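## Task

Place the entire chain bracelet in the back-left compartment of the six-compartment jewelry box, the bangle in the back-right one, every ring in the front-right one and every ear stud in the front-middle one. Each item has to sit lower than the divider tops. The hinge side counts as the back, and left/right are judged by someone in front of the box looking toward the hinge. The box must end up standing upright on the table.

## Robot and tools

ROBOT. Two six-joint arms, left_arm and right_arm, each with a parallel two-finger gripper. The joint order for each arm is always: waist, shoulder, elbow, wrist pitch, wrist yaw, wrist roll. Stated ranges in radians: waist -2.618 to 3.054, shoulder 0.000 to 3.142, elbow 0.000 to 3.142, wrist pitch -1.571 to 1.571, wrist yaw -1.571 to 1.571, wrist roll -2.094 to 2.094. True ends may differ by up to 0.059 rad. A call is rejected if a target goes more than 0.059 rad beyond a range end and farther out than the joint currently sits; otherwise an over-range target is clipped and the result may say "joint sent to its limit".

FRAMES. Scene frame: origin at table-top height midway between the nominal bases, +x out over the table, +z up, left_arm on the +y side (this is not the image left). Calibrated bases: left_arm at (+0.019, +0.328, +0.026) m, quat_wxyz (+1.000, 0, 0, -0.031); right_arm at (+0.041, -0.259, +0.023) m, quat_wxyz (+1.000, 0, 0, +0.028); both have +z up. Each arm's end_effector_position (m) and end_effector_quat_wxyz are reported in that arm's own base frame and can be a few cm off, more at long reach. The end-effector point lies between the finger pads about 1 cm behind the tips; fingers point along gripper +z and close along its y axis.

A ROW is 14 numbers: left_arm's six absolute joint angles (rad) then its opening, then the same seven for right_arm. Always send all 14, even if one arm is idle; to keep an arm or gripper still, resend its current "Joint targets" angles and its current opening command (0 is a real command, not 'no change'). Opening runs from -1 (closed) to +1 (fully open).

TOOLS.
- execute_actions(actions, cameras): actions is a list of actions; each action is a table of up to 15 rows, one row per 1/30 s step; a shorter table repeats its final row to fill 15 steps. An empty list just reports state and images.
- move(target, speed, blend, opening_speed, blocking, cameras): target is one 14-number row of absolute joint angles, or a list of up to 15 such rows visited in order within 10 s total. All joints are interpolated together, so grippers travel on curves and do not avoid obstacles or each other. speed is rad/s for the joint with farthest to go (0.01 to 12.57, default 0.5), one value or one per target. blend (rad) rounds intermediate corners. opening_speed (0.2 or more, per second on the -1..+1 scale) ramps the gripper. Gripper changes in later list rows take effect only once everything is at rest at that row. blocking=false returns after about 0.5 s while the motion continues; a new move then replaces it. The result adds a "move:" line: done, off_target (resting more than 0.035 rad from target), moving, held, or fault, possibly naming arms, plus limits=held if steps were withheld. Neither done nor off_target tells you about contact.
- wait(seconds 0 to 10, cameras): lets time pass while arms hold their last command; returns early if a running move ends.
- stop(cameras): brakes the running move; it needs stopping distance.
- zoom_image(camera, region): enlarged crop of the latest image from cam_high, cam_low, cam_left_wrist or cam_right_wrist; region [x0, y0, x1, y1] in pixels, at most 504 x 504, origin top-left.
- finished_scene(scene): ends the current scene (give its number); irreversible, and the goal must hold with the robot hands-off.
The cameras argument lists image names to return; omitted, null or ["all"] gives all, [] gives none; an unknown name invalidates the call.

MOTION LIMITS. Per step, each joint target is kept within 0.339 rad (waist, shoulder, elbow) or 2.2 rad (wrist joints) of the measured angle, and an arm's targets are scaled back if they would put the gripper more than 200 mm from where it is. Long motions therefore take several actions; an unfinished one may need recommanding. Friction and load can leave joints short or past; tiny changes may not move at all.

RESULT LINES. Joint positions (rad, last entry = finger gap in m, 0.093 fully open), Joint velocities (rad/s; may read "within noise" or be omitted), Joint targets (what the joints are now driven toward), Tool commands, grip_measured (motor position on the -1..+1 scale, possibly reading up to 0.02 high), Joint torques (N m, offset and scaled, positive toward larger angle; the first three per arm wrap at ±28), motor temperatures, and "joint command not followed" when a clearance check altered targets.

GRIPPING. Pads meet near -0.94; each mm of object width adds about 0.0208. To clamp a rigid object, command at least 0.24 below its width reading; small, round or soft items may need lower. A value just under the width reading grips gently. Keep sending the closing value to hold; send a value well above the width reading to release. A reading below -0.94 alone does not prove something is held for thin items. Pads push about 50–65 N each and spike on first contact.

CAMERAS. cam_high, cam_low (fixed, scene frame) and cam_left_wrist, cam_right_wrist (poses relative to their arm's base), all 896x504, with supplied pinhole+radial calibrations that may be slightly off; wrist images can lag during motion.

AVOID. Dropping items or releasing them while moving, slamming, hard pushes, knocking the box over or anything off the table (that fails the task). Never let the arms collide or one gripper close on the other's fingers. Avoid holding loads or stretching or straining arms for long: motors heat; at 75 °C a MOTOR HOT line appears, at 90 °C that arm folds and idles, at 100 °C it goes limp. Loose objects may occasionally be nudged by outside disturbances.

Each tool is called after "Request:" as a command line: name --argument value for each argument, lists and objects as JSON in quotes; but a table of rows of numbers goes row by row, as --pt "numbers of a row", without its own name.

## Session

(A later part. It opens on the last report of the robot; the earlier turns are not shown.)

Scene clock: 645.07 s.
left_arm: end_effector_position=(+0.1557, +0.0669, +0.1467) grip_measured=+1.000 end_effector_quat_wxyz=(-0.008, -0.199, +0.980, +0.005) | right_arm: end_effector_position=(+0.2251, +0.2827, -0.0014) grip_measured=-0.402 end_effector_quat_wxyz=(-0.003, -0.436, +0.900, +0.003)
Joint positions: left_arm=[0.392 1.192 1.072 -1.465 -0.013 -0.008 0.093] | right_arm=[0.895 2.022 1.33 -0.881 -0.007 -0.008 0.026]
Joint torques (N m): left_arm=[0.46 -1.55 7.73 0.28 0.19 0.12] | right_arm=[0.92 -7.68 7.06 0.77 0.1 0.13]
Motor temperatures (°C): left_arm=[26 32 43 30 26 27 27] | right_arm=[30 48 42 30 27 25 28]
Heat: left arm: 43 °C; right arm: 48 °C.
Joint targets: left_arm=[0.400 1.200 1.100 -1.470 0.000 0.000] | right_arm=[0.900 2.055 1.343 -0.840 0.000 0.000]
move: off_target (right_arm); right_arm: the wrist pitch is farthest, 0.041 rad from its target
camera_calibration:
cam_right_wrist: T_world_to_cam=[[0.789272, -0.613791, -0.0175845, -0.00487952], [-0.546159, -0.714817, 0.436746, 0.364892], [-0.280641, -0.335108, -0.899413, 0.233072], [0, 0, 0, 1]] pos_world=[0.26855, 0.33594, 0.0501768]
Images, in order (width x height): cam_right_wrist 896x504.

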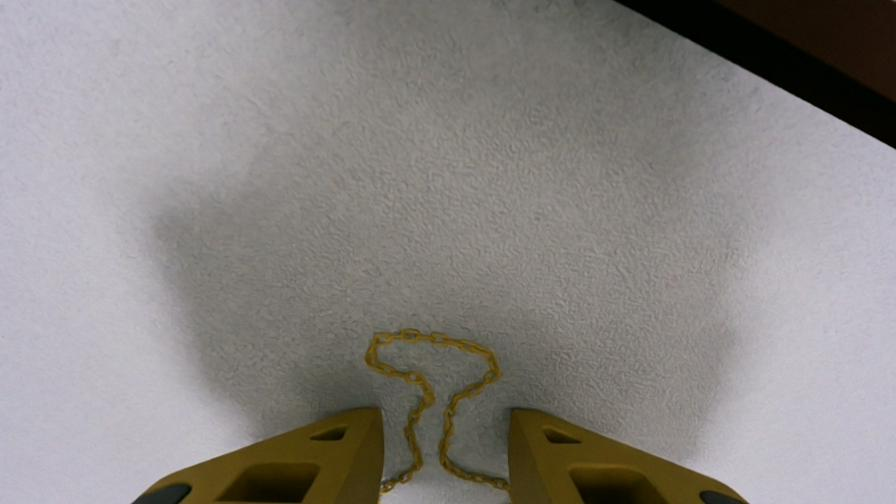

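Request:
move --pt "0.4 1.2 1.1 -1.47 0 0 1 0.9 2.07 1.343 -0.825 0 0 -0.4" --pt "0.4 1.2 1.1 -1.47 0 0 1 0.9 2.07 1.343 -0.825 0 0 -1" --speed 0.2 --opening_speed 0.6 --cameras '["cam_right_wrist"]'

Request:
move --target '[0.4,1.2,1.1,-1.47,0,0,1,0.85,1.75,1.5,-1.3,0,0,-1]' --speed 0.4 --cameras '["cam_right_wrist","cam_low"]'

Scene clock: 653.00 s.
left_arm: end_effector_position=(+0.1557, +0.0669, +0.1467) grip_measured=+1.000 end_effector_quat_wxyz=(-0.008, -0.199, +0.980, +0.005) | right_arm: end_effector_position=(+0.2263, +0.2852, -0.0016) grip_measured=-0.969 end_effector_quat_wxyz=(-0.001, -0.437, +0.899, +0.004)
Joint positions: left_arm=[0.392 1.192 1.072 -1.465 -0.013 -0.008 0.093] | right_arm=[0.897 2.028 1.338 -0.879 -0.007 -0.008 0]
Joint torques (N m): left_arm=[0.46 -1.55 7.73 0.28 0.19 0.12] | right_arm=[0.76 -6.9 6.24 0.92 0.1 0.14]
Heat: left arm: 43 °C; right arm: 47 °C.
Joint targets: left_arm=[0.400 1.200 1.100 -1.470 0.000 0.000] | right_arm=[0.900 2.070 1.343 -0.825 0.000 0.000]
move: off_target (right_arm); target 2's new numbers were sent with right_arm's wrist pitch 0.062 rad from that target; right_arm: the wrist pitch is farthest, 0.054 rad from its target
camera_calibration:
cam_right_wrist: T_world_to_cam=[[0.790459, -0.612266, -0.0174864, -0.00496103], [-0.545987, -0.717255, 0.432948, 0.368053], [-0.277622, -0.33268, -0.901249, 0.232678], [0, 0, 0, 1]] pos_world=[0.26947, 0.338357, 0.0502665]
Images, in order (width x height): cam_right_wrist 896x504.

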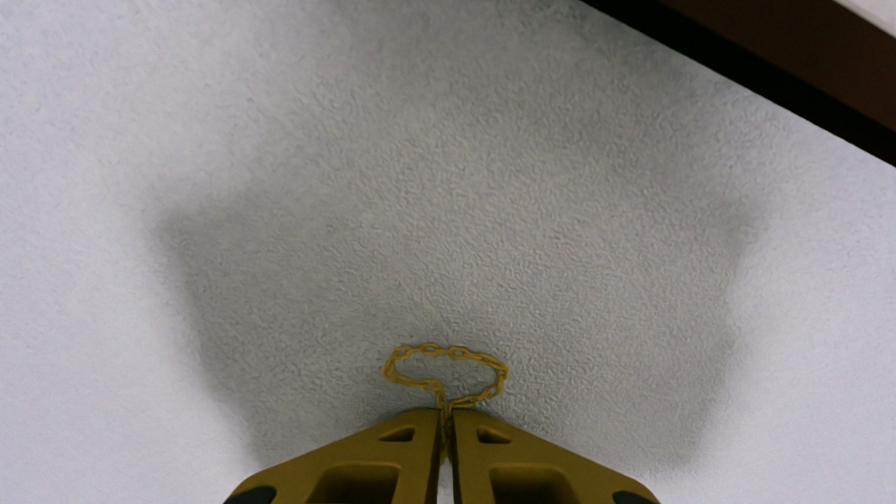

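Scene clock: 654.90 s.
left_arm: end_effector_position=(+0.1557, +0.0669, +0.1467) grip_measured=+1.000 end_effector_quat_wxyz=(-0.008, -0.199, +0.980, +0.005) | right_arm: end_effector_position=(+0.2114, +0.2453, +0.1174) grip_measured=-0.973 end_effector_quat_wxyz=(-0.003, -0.419, +0.908, +0.003)
Joint positions: left_arm=[0.392 1.192 1.072 -1.465 -0.013 -0.008 0.093] | right_arm=[0.856 1.771 1.482 -1.284 -0.007 -0.008 0]
Joint torques (N m): left_arm=[0.46 -1.55 7.73 0.28 0.19 0.12] | right_arm=[-0.01 -11.06 8.12 0.15 0.09 0.13]
Heat: left arm: 43 °C; right arm: 48 °C.
Joint targets: left_arm=[0.400 1.200 1.100 -1.470 0.000 0.000] | right_arm=[0.850 1.750 1.500 -1.300 0.000 0.000]
move: done
camera_calibration:
cam_right_wrist: T_world_to_cam=[[0.764562, -0.644309, -0.0176105, -0.00226667], [-0.573693, -0.692712, 0.437066, 0.279164], [-0.293804, -0.324061, -0.899257, 0.323634], [0, 0, 0, 1]] pos_world=[0.256973, 0.296797, 0.168978]
Images, in order (width x height): cam_low 896x504, cam_right_wrist 896x504.

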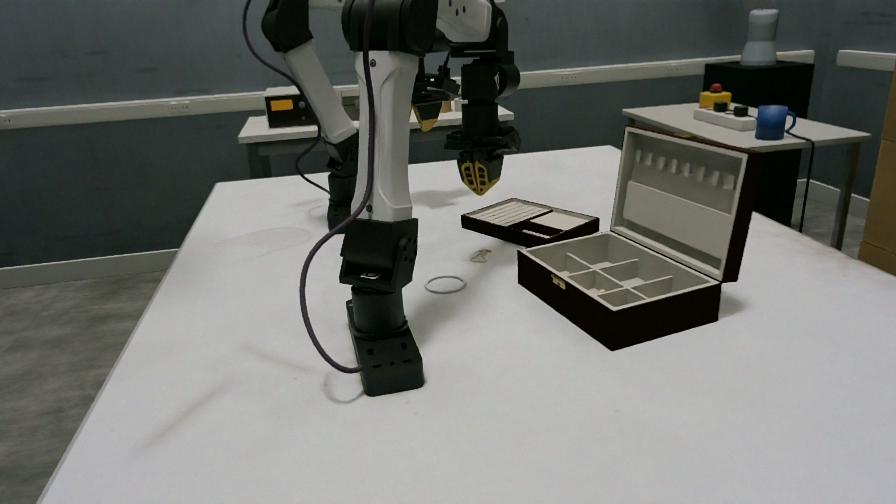

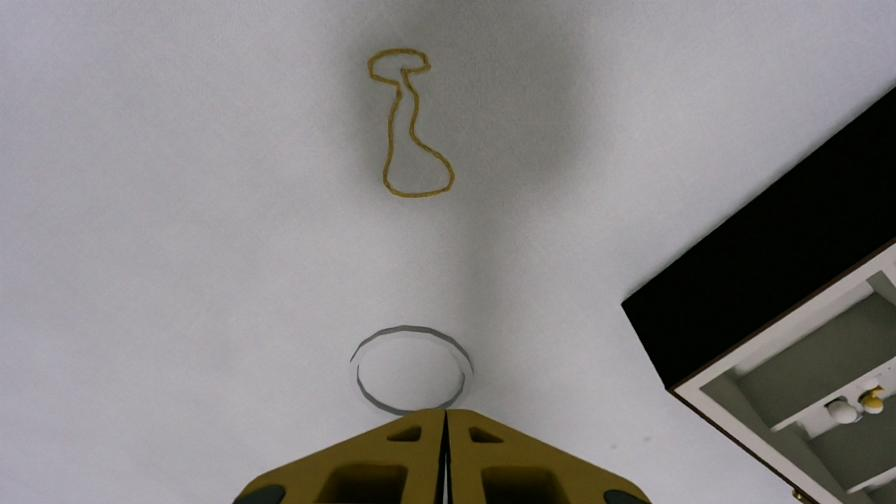

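Request:
move --target '[0.4,1.2,1.1,-1.47,0,0,1,0.91,1.927,1.395,-1.035,0,1.57,0.6]' --speed 0.7 --cameras '["cam_right_wrist"]'

Scene clock: 674.40 s.
left_arm: end_effector_position=(+0.1557, +0.0669, +0.1467) grip_measured=+1.000 end_effector_quat_wxyz=(-0.008, -0.199, +0.980, +0.005) | right_arm: end_effector_position=(+0.2173, +0.2781, +0.0517) grip_measured=+0.598 end_effector_quat_wxyz=(-0.003, +0.319, +0.948, +0.003)
Joint positions: left_arm=[0.392 1.192 1.072 -1.465 -0.013 -0.008 0.093] | right_arm=[0.904 1.915 1.402 -1.053 -0.007 1.553 0.074]
Joint torques (N m): left_arm=[0.46 -1.55 7.73 0.28 0.19 0.12] | right_arm=[0.99 -8.99 5.48 0.49 0.14 0.22]
Heat: left arm: 43 °C; right arm: 48 °C.
Joint targets: left_arm=[0.400 1.200 1.100 -1.470 0.000 0.000] | right_arm=[0.910 1.927 1.395 -1.035 0.000 1.570]
move: done
camera_calibration:
cam_right_wrist: T_world_to_cam=[[-0.599412, -0.800302, -0.0148643, 0.352944], [-0.722286, 0.532789, 0.440951, 0.0253289], [-0.344975, 0.275048, -0.897408, 0.12125], [0, 0, 0, 1]] pos_world=[0.271682, 0.235618, 0.102888]
Images, in order (width x height): cam_right_wrist 896x504.

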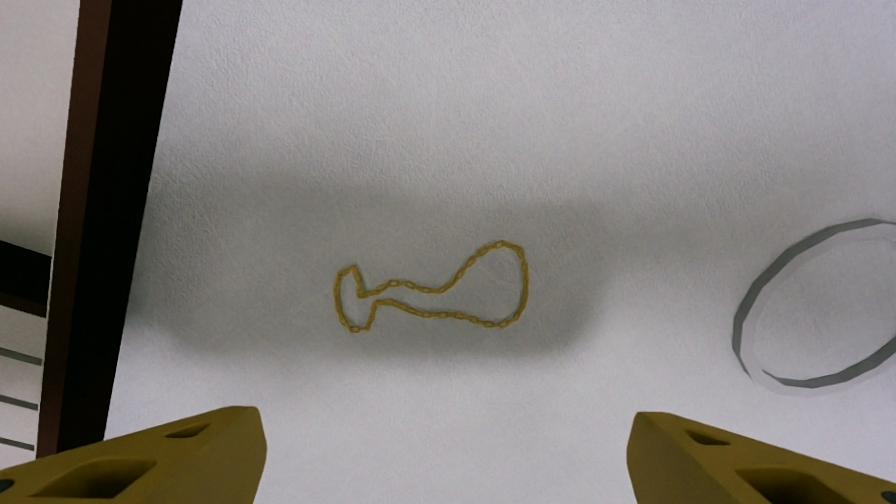

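Request:
move --pt "0.4 1.2 1.1 -1.47 0 0 1 0.91 1.998 1.30 -0.86 0 1.57 0.6" --pt "0.4 1.2 1.1 -1.47 0 0 1 0.91 2.025 1.30 -0.83 0 1.57 0.6" --pt "0.4 1.2 1.1 -1.47 0 0 1 0.91 2.03 1.30 -0.825 0 1.57 -1" --speed 0.3 --opening_speed 0.6 --cameras '["cam_right_wrist"]'

Request:
move --target '[0.4,1.2,1.1,-1.47,0,0,1,0.9,1.93,1.395,-1.05,0,1.57,-1]' --speed 0.3 --cameras '["cam_right_wrist"]'

Scene clock: 687.63 s.
left_arm: end_effector_position=(+0.1557, +0.0669, +0.1467) grip_measured=+1.000 end_effector_quat_wxyz=(-0.008, -0.199, +0.980, +0.005) | right_arm: end_effector_position=(+0.2282, +0.2920, -0.0006) grip_measured=-0.971 end_effector_quat_wxyz=(+0.006, +0.320, +0.947, +0.027)
Joint positions: left_arm=[0.392 1.192 1.072 -1.465 -0.013 -0.008 0.093] | right_arm=[0.904 2.005 1.307 -0.818 -0.007 1.555 0]
Joint torques (N m): left_arm=[0.46 -1.55 7.73 0.28 0.19 0.12] | right_arm=[0.96 -8.36 5.18 0.31 0.15 0.2]
Heat: left arm: 43 °C; right arm: 49 °C.
Joint targets: left_arm=[0.400 1.200 1.100 -1.470 0.000 0.000] | right_arm=[0.910 2.030 1.300 -0.825 0.000 1.570]
move: done; target 3's new numbers were sent with right_arm's wrist pitch 0.052 rad from that target
camera_calibration:
cam_right_wrist: T_world_to_cam=[[-0.599678, -0.797579, -0.0652194, 0.368942], [-0.734972, 0.516697, 0.439136, 0.0564587], [-0.316547, 0.311275, -0.89605, 0.0572742], [0, 0, 0, 1]] pos_world=[0.280872, 0.24726, 0.0505897]
Images, in order (width x height): cam_right_wrist 896x504.

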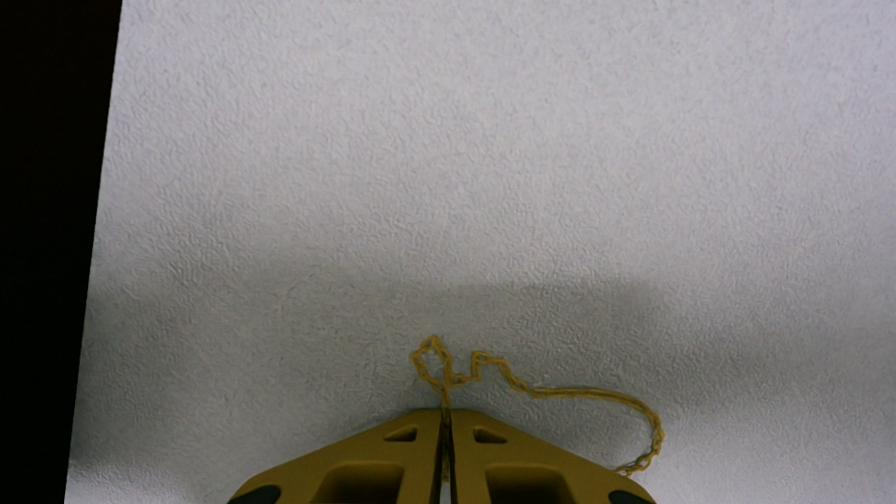

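Scene clock: 689.07 s.
left_arm: end_effector_position=(+0.1557, +0.0669, +0.1467) grip_measured=+1.000 end_effector_quat_wxyz=(-0.008, -0.199, +0.980, +0.005) | right_arm: end_effector_position=(+0.2135, +0.2732, +0.0315) grip_measured=-0.971 end_effector_quat_wxyz=(-0.011, +0.320, +0.947, -0.020)
Joint positions: left_arm=[0.392 1.192 1.072 -1.465 -0.013 -0.008 0.093] | right_arm=[0.904 1.958 1.377 -1.034 -0.007 1.555 0]
Joint torques (N m): left_arm=[0.46 -1.55 7.73 0.28 0.19 0.12] | right_arm=[0.13 -13.04 7.57 0 0.14 0.21]
Heat: left arm: 43 °C; right arm: 49 °C.
Joint targets: left_arm=[0.400 1.200 1.100 -1.470 0.000 0.000] | right_arm=[0.900 1.930 1.395 -1.050 0.000 1.570]
move: done
camera_calibration:
cam_right_wrist: T_world_to_cam=[[-0.600664, -0.79878, 0.0339625, 0.344681], [-0.707907, 0.551112, 0.44175, 0.0258532], [-0.371578, 0.241301, -0.896495, 0.118047], [0, 0, 0, 1]] pos_world=[0.269203, 0.232591, 0.0827019]
Images, in order (width x height): cam_right_wrist 896x504.

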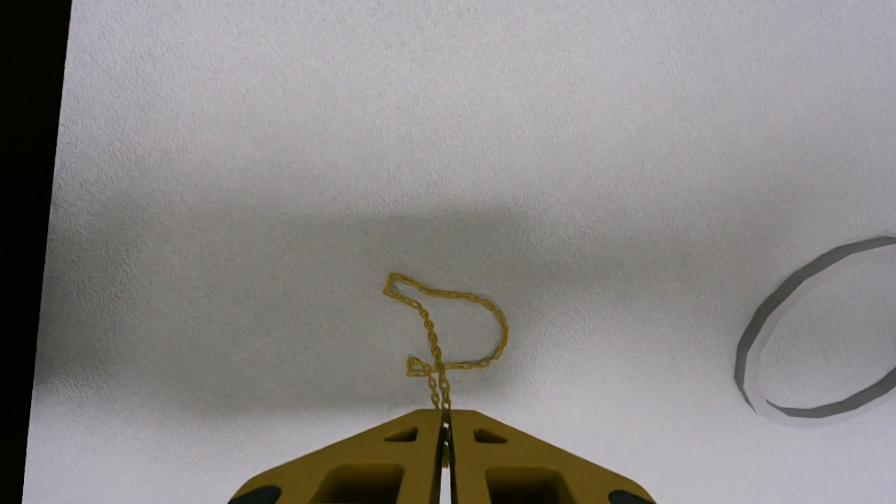

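Request:
move --pt "0.4 1.2 1.1 -1.47 0 0 1 0.9 1.65 1.5 -1.2 0 1.2 -1" --pt "0.4 1.2 1.1 -1.47 0 0 1 0.6 1.42 1.15 -0.7 0 0.5 -1" --pt "0.4 1.2 1.1 -1.47 0 0 1 0.32 1.48 0.985 -0.37 0 0 -1" --speed 0.5 --blend 0.1

Scene clock: 705.13 s.
left_arm: end_effector_position=(+0.1557, +0.0669, +0.1467) grip_measured=+1.000 end_effector_quat_wxyz=(-0.008, -0.199, +0.980, +0.005) | right_arm: end_effector_position=(+0.3732, +0.1257, +0.1300) grip_measured=-0.971 end_effector_quat_wxyz=(+0.335, -0.146, +0.929, +0.059)
Joint positions: left_arm=[0.392 1.192 1.072 -1.465 -0.013 -0.008 0.093] | right_arm=[0.323 1.471 0.992 -0.398 -0.005 0.012 0]
Joint torques (N m): left_arm=[0.46 -1.55 7.73 0.28 0.19 0.12] | right_arm=[0.27 -6.23 6.8 1.98 0.07 -0.08]
Motor temperatures (°C): left_arm=[26 32 43 29 26 27 27] | right_arm=[30 53 42 30 26 25 28]
Heat: left arm: 43 °C; right arm: 53 °C.
Joint targets: left_arm=[0.400 1.200 1.100 -1.470 0.000 0.000] | right_arm=[0.320 1.480 0.985 -0.370 0.000 0.000]
move: done
camera_calibration:
cam_left_wrist: T_world_to_cam=[[0.400883, -0.916014, -0.0144939, 0.0010083], [-0.837622, -0.372892, 0.399176, 0.138904], [-0.371056, -0.147883, -0.91676, 0.282975], [0, 0, 0, 1]] pos_world=[0.220944, 0.0945667, 0.203987]
cam_right_wrist: T_world_to_cam=[[0.322227, -0.946539, -0.0152905, -0.0000548068], [-0.919785, -0.309216, -0.241621, 0.45279], [0.223976, 0.0919207, -0.97025, 0.107511], [0, 0, 0, 1]] pos_world=[0.392407, 0.130076, 0.213715]

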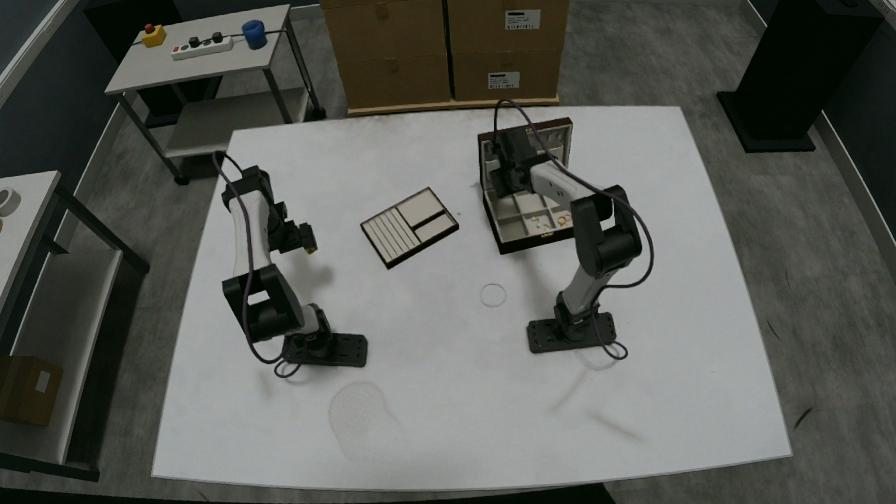

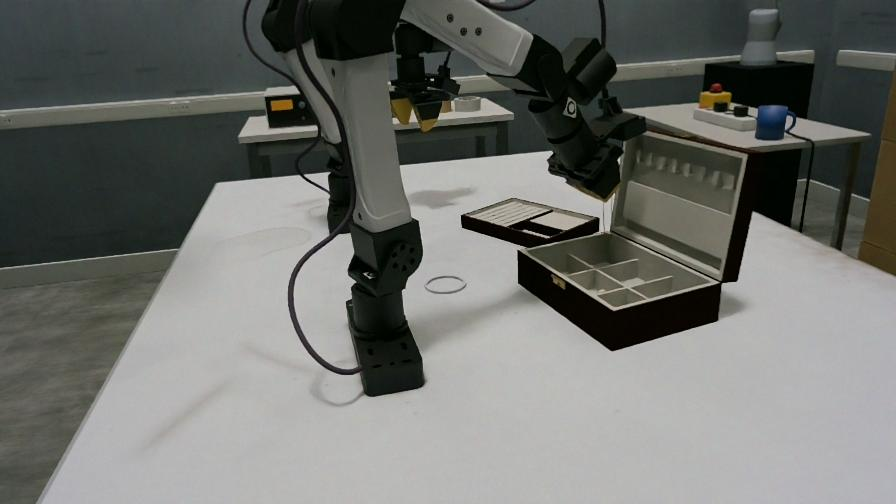

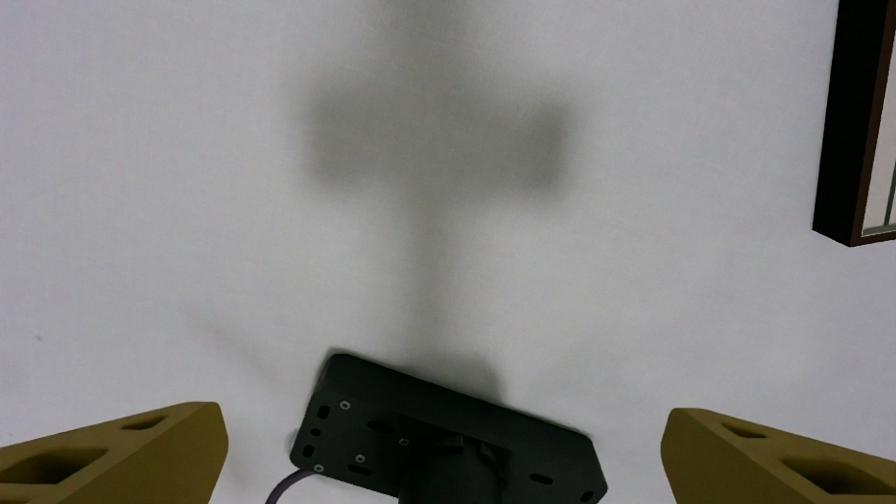

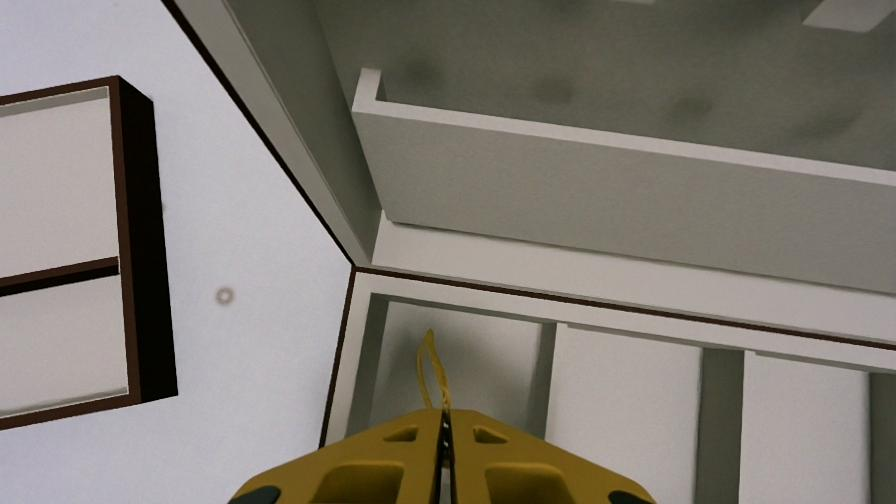

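Request:
move --target '[0.4,1.2,1.1,-1.47,0,0,1,0.315,1.645,0.745,0.005,0,0,-1]' --speed 0.25 --cameras '["cam_right_wrist","cam_low"]'

Request:
zoom_image --camera "cam_low" --region '[500, 150, 740, 340]'

Scene clock: 714.60 s.
left_arm: end_effector_position=(+0.1557, +0.0669, +0.1467) grip_measured=+1.000 end_effector_quat_wxyz=(-0.008, -0.199, +0.980, +0.005) | right_arm: end_effector_position=(+0.3670, +0.1225, +0.0335) grip_measured=-0.971 end_effector_quat_wxyz=(+0.318, -0.147, +0.935, +0.055)
Joint positions: left_arm=[0.392 1.192 1.072 -1.465 -0.013 -0.008 0.093] | right_arm=[0.32 1.635 0.751 -0.028 -0.005 0.011 0]
Joint torques (N m): left_arm=[0.46 -1.57 7.73 0.28 0.19 0.12] | right_arm=[0.06 -6.69 5.81 1.99 0.07 -0.06]
Heat: left arm: 43 °C; right arm: 51 °C.
Joint targets: left_arm=[0.400 1.200 1.100 -1.470 0.000 0.000] | right_arm=[0.315 1.645 0.745 0.005 0.000 0.000]
move: done
camera_calibration:
cam_right_wrist: T_world_to_cam=[[0.320265, -0.947216, -0.0145674, -0.00174049], [-0.927815, -0.310527, -0.206717, 0.424706], [0.191282, 0.0797201, -0.978292, 0.0293156], [0, 0, 0, 1]] pos_world=[0.388999, 0.127897, 0.116448]
Images, in order (width x height): cam_low 896x504, cam_right_wrist 896x504.

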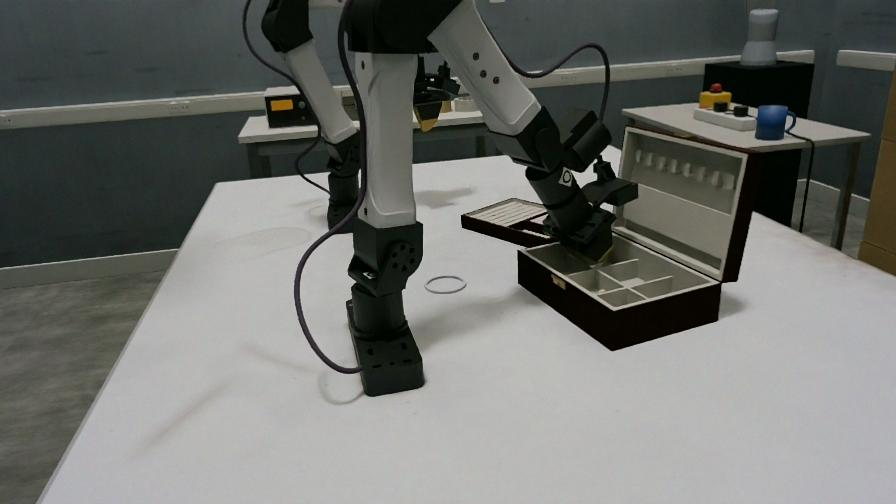

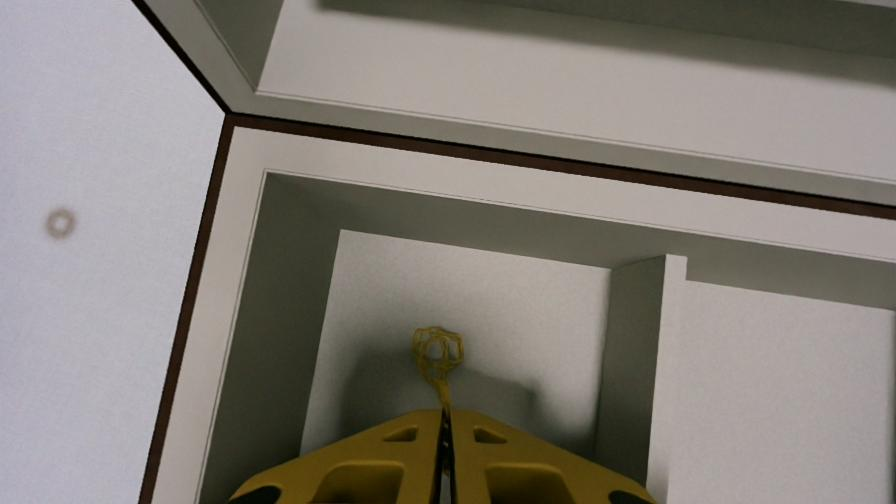

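Scaled by 2.100 from the camera's 896x504 image, which has a finer 1280x720 frame.

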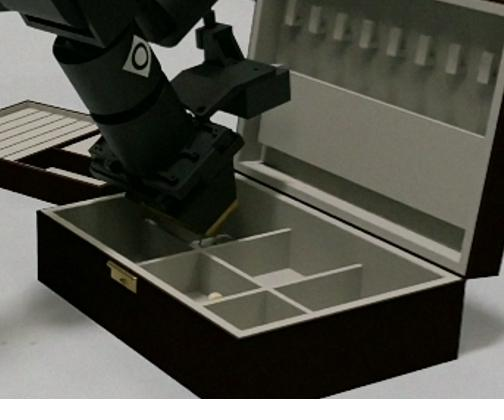

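Request:
move --pt "0.4 1.2 1.1 -1.47 0 0 1 0.315 1.665 0.775 0.005 0 0 -1" --pt "0.4 1.2 1.1 -1.47 0 0 1 0.315 1.665 0.775 0.005 0 0 -0.5" --speed 0.2 --opening_speed 0.5 --cameras '["cam_right_wrist"]'

Request:
move --pt "0.4 1.2 1.1 -1.47 0 0 1 0.315 1.48 0.96 -0.35 0 0 -0.5" --pt "0.4 1.2 1.1 -1.47 0 0 1 0.25 1.2 0.96 -0.85 0 0 -0.5" --speed 0.4 --cameras '["cam_right_wrist"]'

Scene clock: 728.93 s.
left_arm: end_effector_position=(+0.1557, +0.0669, +0.1467) grip_measured=+1.000 end_effector_quat_wxyz=(-0.008, -0.199, +0.980, +0.005) | right_arm: end_effector_position=(+0.3672, +0.1222, +0.0284) grip_measured=-0.504 end_effector_quat_wxyz=(+0.313, -0.147, +0.937, +0.053)
Joint positions: left_arm=[0.392 1.192 1.072 -1.465 -0.013 -0.008 0.093] | right_arm=[0.32 1.653 0.754 -0.025 -0.003 0.01 0.021]
Joint torques (N m): left_arm=[0.46 -1.57 7.73 0.28 0.19 0.12] | right_arm=[0.05 -6.6 8.27 1.92 0.05 -0.06]
Motor temperatures (°C): left_arm=[26 32 43 29 26 27 27] | right_arm=[30 48 41 33 26 25 28]
Heat: left arm: 43 °C; right arm: 48 °C.
Joint targets: left_arm=[0.400 1.200 1.100 -1.470 0.000 0.000] | right_arm=[0.315 1.665 0.775 0.005 0.000 0.000]
move: done
camera_calibration:
cam_right_wrist: T_world_to_cam=[[0.319137, -0.947626, -0.0125308, -0.00176216], [-0.930327, -0.310735, -0.194772, 0.424366], [0.180677, 0.0738166, -0.980769, 0.0289511], [0, 0, 0, 1]] pos_world=[0.390131, 0.128059, 0.111027]
Images, in order (width x height): cam_right_wrist 896x504.

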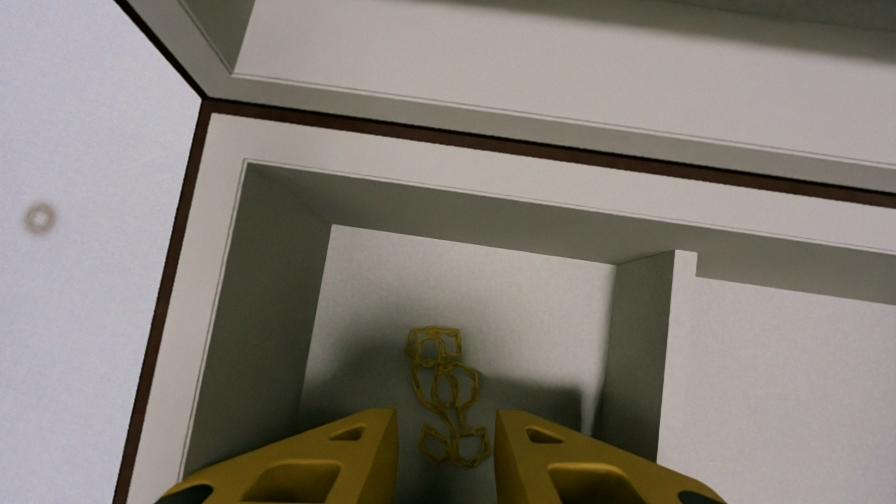

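Scene clock: 731.83 s.
left_arm: end_effector_position=(+0.1557, +0.0669, +0.1467) grip_measured=+1.000 end_effector_quat_wxyz=(-0.008, -0.199, +0.980, +0.005) | right_arm: end_effector_position=(+0.2777, +0.0726, +0.1347) grip_measured=-0.502 end_effector_quat_wxyz=(+0.225, -0.120, +0.967, +0.030)
Joint positions: left_arm=[0.392 1.192 1.072 -1.465 -0.013 -0.008 0.093] | right_arm=[0.256 1.214 0.939 -0.838 0 0.01 0.021]
Joint torques (N m): left_arm=[0.46 -1.57 7.73 0.28 0.19 0.12] | right_arm=[-0.03 -5.59 9.21 1.14 0.03 -0.05]
Heat: left arm: 43 °C; right arm: 48 °C.
Joint targets: left_arm=[0.400 1.200 1.100 -1.470 0.000 0.000] | right_arm=[0.250 1.200 0.960 -0.850 0.000 0.000]
move: done
camera_calibration:
cam_right_wrist: T_world_to_cam=[[0.254833, -0.966931, -0.0102096, 0.000109466], [-0.96697, -0.254755, -0.00834316, 0.327487], [0.00546633, 0.0119984, -0.999913, 0.208706], [0, 0, 0, 1]] pos_world=[0.315501, 0.0810304, 0.211422]
Images, in order (width x height): cam_right_wrist 896x504.

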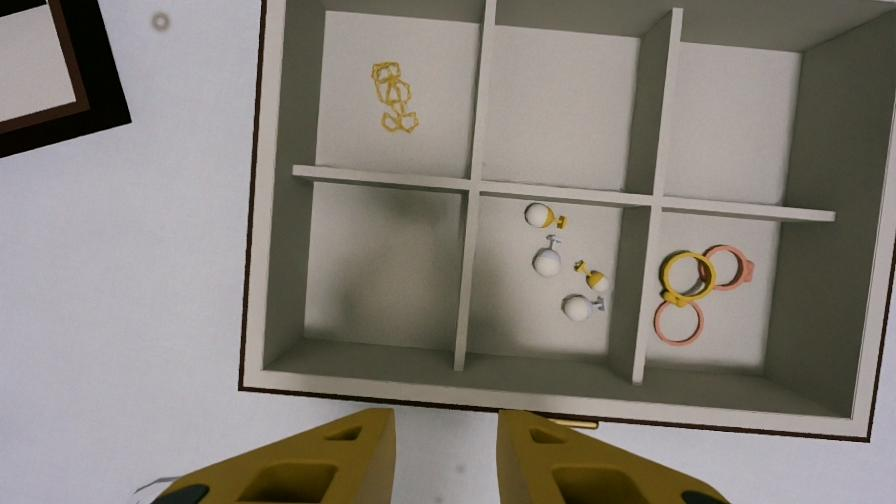

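Request:
move --pt "0.4 1.2 1.1 -1.47 0 0 1 0.6 1.05 0.9 -0.75 0 0 0" --pt "0.4 1.2 1.1 -1.47 0 0 1 1.08 0.957 0.5 -0.635 0 0 0" --speed 0.8 --blend 0.1 --cameras '["cam_right_wrist"]'

Scene clock: 777.27 s.
left_arm: end_effector_position=(+0.1557, +0.0669, +0.1467) grip_measured=+1.000 end_effector_quat_wxyz=(-0.008, -0.199, +0.980, +0.005) | right_arm: end_effector_position=(+0.1055, +0.1943, +0.0564) grip_measured=-0.002 end_effector_quat_wxyz=(+0.191, -0.495, +0.840, +0.113)
Joint positions: left_arm=[0.392 1.192 1.072 -1.465 -0.013 -0.008 0.093] | right_arm=[1.075 0.968 0.504 -0.659 0.002 0.01 0.045]
Joint torques (N m): left_arm=[0.46 -1.55 7.73 0.28 0.19 0.12] | right_arm=[0.91 -2.81 6.72 1.52 0 -0.04]
Motor temperatures (°C): left_arm=[26 32 43 29 26 27 27] | right_arm=[30 43 46 32 26 25 27]
Heat: left arm: 43 °C; right arm: 46 °C.
Joint targets: left_arm=[0.400 1.200 1.100 -1.470 0.000 0.000] | right_arm=[1.080 0.957 0.500 -0.635 0.000 0.000]
move: done
camera_calibration:
cam_right_wrist: T_world_to_cam=[[0.879935, -0.47502, -0.00844764, -0.000851778], [-0.475018, -0.879973, 0.00233796, 0.260219], [-0.00854427, 0.00195553, -0.999962, 0.133338], [0, 0, 0, 1]] pos_world=[0.125497, 0.22832, 0.132717]
Images, in order (width x height): cam_right_wrist 896x504.

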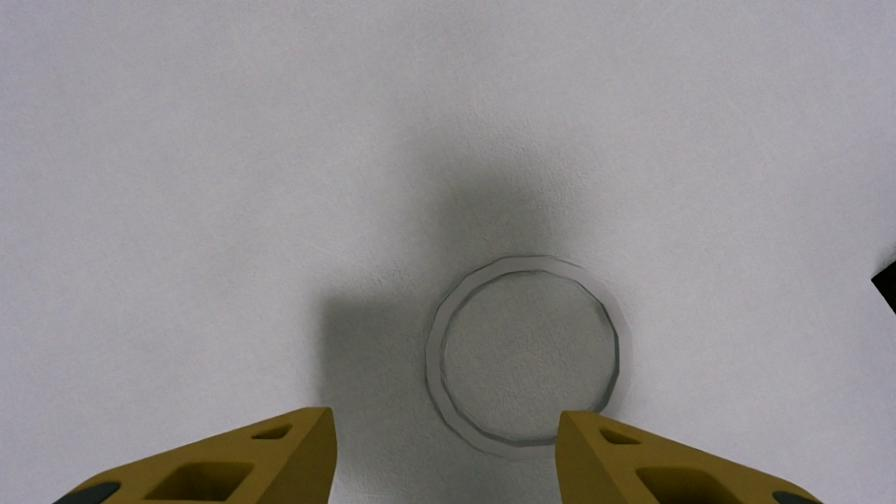

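Request:
move --target '[0.4,1.2,1.1,-1.47,0,0,1,1.085,1.161,0.312,-0.24,0,0,0]' --speed 0.4 --cameras '["cam_right_wrist"]'

Scene clock: 788.67 s.
left_arm: end_effector_position=(+0.1557, +0.0669, +0.1467) grip_measured=+1.000 end_effector_quat_wxyz=(-0.008, -0.199, +0.980, +0.005) | right_arm: end_effector_position=(+0.1104, +0.2063, +0.0007) grip_measured=-0.002 end_effector_quat_wxyz=(+0.203, -0.495, +0.836, +0.123)
Joint positions: left_arm=[0.392 1.192 1.072 -1.465 -0.013 -0.008 0.093] | right_arm=[1.079 1.146 0.326 -0.271 0 0.009 0.045]
Joint torques (N m): left_arm=[0.46 -1.55 7.72 0.28 0.19 0.12] | right_arm=[0.99 -1.11 4.92 1.65 0.03 -0.05]
Heat: left arm: 43 °C; right arm: 45 °C.
Joint targets: left_arm=[0.400 1.200 1.100 -1.470 0.000 0.000] | right_arm=[1.085 1.161 0.312 -0.240 0.000 0.000]
move: done
camera_calibration:
cam_right_wrist: T_world_to_cam=[[0.882752, -0.469719, -0.0106278, -0.00126352], [-0.469817, -0.882266, -0.0296503, 0.273265], [0.0045507, 0.031167, -0.999504, 0.0701794], [0, 0, 0, 1]] pos_world=[0.12918, 0.238311, 0.0782335]
Images, in order (width x height): cam_right_wrist 896x504.

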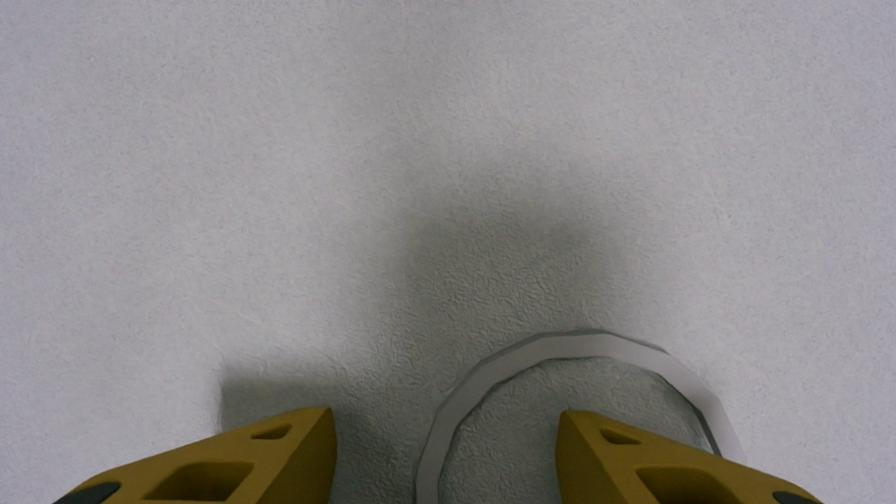

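Request:
move --target '[0.4,1.2,1.1,-1.47,0,0,1,1.085,1.128,0.277,-0.262,0,0,0]' --speed 0.2 --cameras '["cam_right_wrist"]'

Scene clock: 798.53 s.
left_arm: end_effector_position=(+0.1557, +0.0669, +0.1467) grip_measured=+1.000 end_effector_quat_wxyz=(-0.008, -0.199, +0.980, +0.005) | right_arm: end_effector_position=(+0.1100, +0.2055, +0.0005) grip_measured=-0.002 end_effector_quat_wxyz=(+0.213, -0.494, +0.833, +0.129)
Joint positions: left_arm=[0.392 1.192 1.072 -1.465 -0.013 -0.008 0.093] | right_arm=[1.079 1.122 0.302 -0.248 0 0.009 0.045]
Joint torques (N m): left_arm=[0.46 -1.55 7.72 0.28 0.19 0.12] | right_arm=[1.01 -1.85 3.96 1.2 0.03 -0.05]
Heat: left arm: 43 °C; right arm: 44 °C.
Joint targets: left_arm=[0.400 1.200 1.100 -1.470 0.000 0.000] | right_arm=[1.085 1.128 0.277 -0.262 0.000 0.000]
move: done
camera_calibration:
cam_right_wrist: T_world_to_cam=[[0.882855, -0.469527, -0.0105809, -0.0012567], [-0.469395, -0.881423, -0.0525566, 0.272126], [0.0153505, 0.0513665, -0.998562, 0.064754], [0, 0, 0, 1]] pos_world=[0.12785, 0.235942, 0.0789496]
Images, in order (width x height): cam_right_wrist 896x504.

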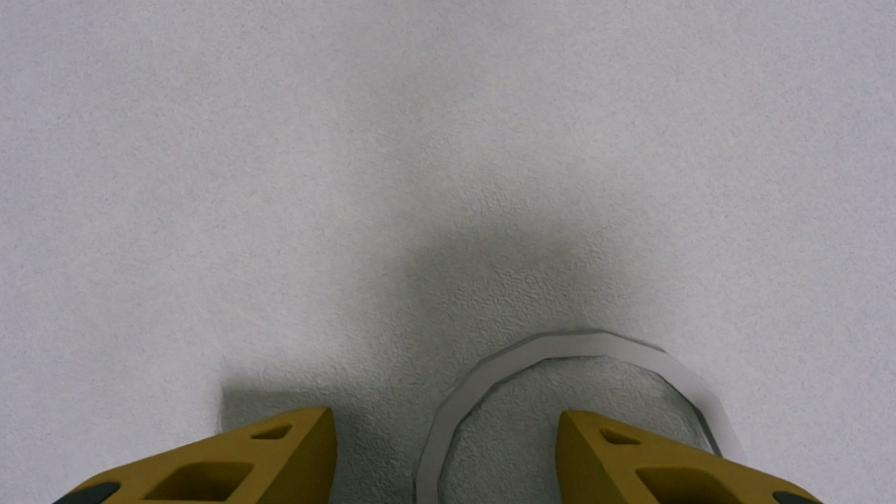

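Request:
move --pt "0.4 1.2 1.1 -1.47 0 0 1 1.085 1.06 0.36 -0.4 0 0 0" --pt "0.4 1.2 1.1 -1.47 0 0 1 1.085 1.132 0.28 -0.25 0 0 0" --speed 0.25 --cameras '["cam_right_wrist"]'

Scene clock: 805.70 s.
left_arm: end_effector_position=(+0.1557, +0.0669, +0.1467) grip_measured=+1.000 end_effector_quat_wxyz=(-0.008, -0.199, +0.980, +0.005) | right_arm: end_effector_position=(+0.1077, +0.2015, +0.0005) grip_measured=-0.002 end_effector_quat_wxyz=(+0.205, -0.495, +0.835, +0.125)
Joint positions: left_arm=[0.392 1.192 1.072 -1.465 -0.013 -0.008 0.093] | right_arm=[1.079 1.108 0.304 -0.281 -0.001 0.009 0.045]
Joint torques (N m): left_arm=[0.46 -1.55 7.72 0.28 0.19 0.12] | right_arm=[0.99 -0.01 4.11 1.66 0.03 -0.04]
Heat: left arm: 43 °C; right arm: 43 °C.
Joint targets: left_arm=[0.400 1.200 1.100 -1.470 0.000 0.000] | right_arm=[1.085 1.132 0.280 -0.250 0.000 0.000]
move: done
camera_calibration:
cam_right_wrist: T_world_to_cam=[[0.883079, -0.469092, -0.011165, -0.00129307], [-0.469173, -0.882379, -0.0358178, 0.267559], [0.00695009, 0.0368682, -0.999296, 0.0687169], [0, 0, 0, 1]] pos_world=[0.126196, 0.232948, 0.0782374]
Images, in order (width x height): cam_right_wrist 896x504.

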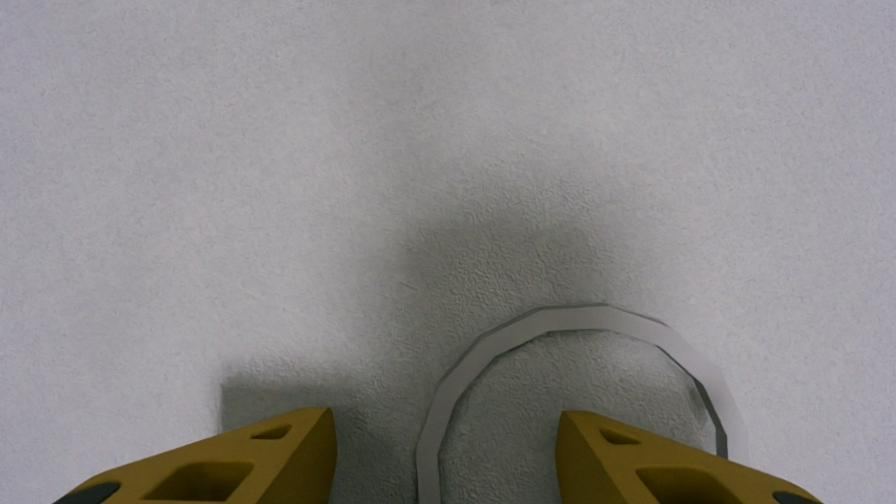

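Request:
move --pt "0.4 1.2 1.1 -1.47 0 0 1 1.085 1.132 0.28 -0.25 0 0 0" --pt "0.4 1.2 1.1 -1.47 0 0 1 1.085 1.132 0.28 -0.25 0 0 -1" --speed 0.25 --opening_speed 0.6 --cameras '["cam_right_wrist"]'

Request:
move --target '[0.4,1.2,1.1,-1.47,0,0,1,1.06,0.95,0.6,-0.56,0,0,-1]' --speed 0.35 --cameras '["cam_right_wrist","cam_low"]'

Scene clock: 821.53 s.
left_arm: end_effector_position=(+0.1557, +0.0669, +0.1467) grip_measured=+1.000 end_effector_quat_wxyz=(-0.008, -0.199, +0.980, +0.005) | right_arm: end_effector_position=(+0.1094, +0.2056, +0.0007) grip_measured=-0.966 end_effector_quat_wxyz=(+0.213, -0.495, +0.832, +0.130)
Joint positions: left_arm=[0.392 1.192 1.072 -1.465 -0.013 -0.008 0.093] | right_arm=[1.08 1.118 0.298 -0.246 -0.002 0.009 0]
Joint torques (N m): left_arm=[0.44 -1.57 7.73 0.28 0.19 0.11] | right_arm=[0.87 -0.95 4.57 1.33 0.05 -0.04]
Heat: left arm: 43 °C; right arm: 42 °C.
Joint targets: left_arm=[0.400 1.200 1.100 -1.470 0.000 0.000] | right_arm=[1.085 1.132 0.280 -0.250 0.000 0.000]
move: done
camera_calibration:
cam_right_wrist: T_world_to_cam=[[0.883983, -0.467365, -0.0120489, -0.00125616], [-0.467268, -0.882367, -0.0555855, 0.271843], [0.0153471, 0.0547666, -0.998381, 0.0641603], [0, 0, 0, 1]] pos_world=[0.127149, 0.235765, 0.0791519]
Images, in order (width x height): cam_right_wrist 896x504.

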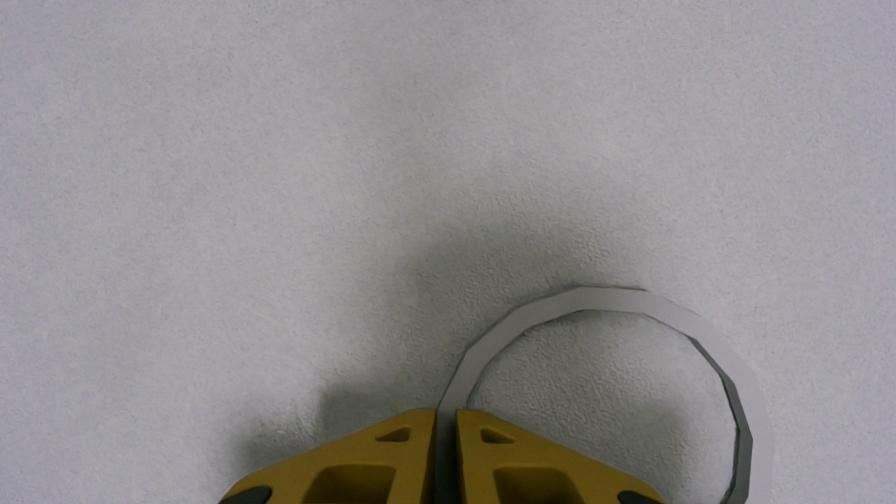

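Scene clock: 823.20 s.
left_arm: end_effector_position=(+0.1557, +0.0669, +0.1467) grip_measured=+1.000 end_effector_quat_wxyz=(-0.008, -0.199, +0.980, +0.005) | right_arm: end_effector_position=(+0.1265, +0.2298, +0.0998) grip_measured=-0.966 end_effector_quat_wxyz=(+0.269, -0.479, +0.820, +0.161)
Joint positions: left_arm=[0.392 1.192 1.072 -1.465 -0.013 -0.008 0.093] | right_arm=[1.066 0.958 0.579 -0.554 -0.002 0.009 0]
Joint torques (N m): left_arm=[0.46 -1.55 7.73 0.28 0.19 0.12] | right_arm=[-0.03 -2.88 9.44 1.53 0.05 -0.04]
Heat: left arm: 43 °C; right arm: 42 °C.
Joint targets: left_arm=[0.400 1.200 1.100 -1.470 0.000 0.000] | right_arm=[1.060 0.950 0.600 -0.560 0.000 0.000]
move: done
camera_calibration:
cam_right_wrist: T_world_to_cam=[[0.878034, -0.478463, -0.0113589, -0.000669423], [-0.471957, -0.861668, -0.186506, 0.31561], [0.0794484, 0.169119, -0.982388, 0.125569], [0, 0, 0, 1]] pos_world=[0.139566, 0.250395, 0.182213]
Images, in order (width x height): cam_low 896x504, cam_right_wrist 896x504.

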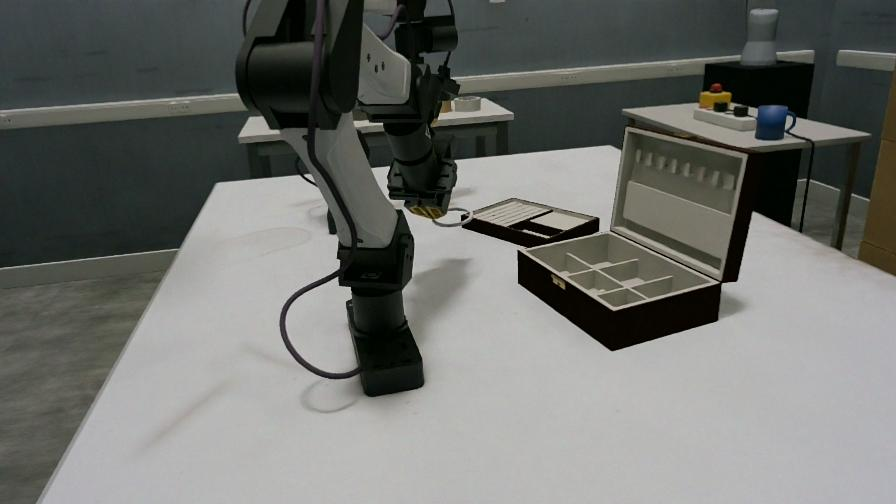

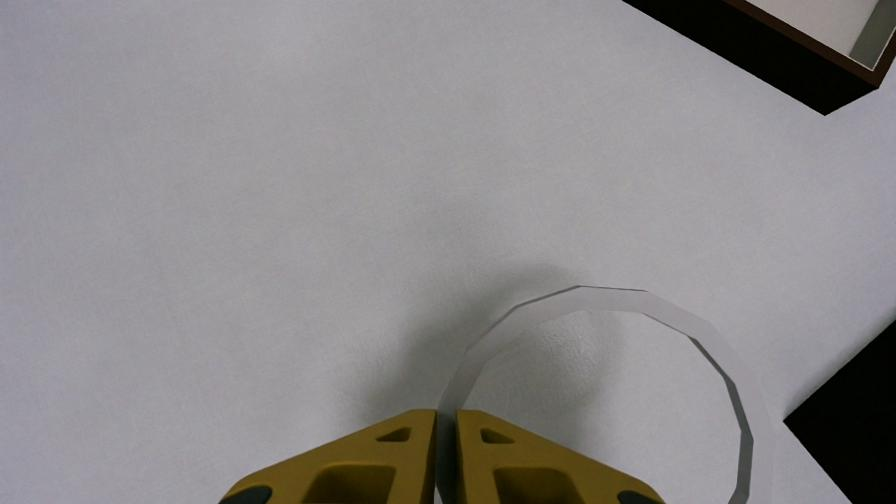

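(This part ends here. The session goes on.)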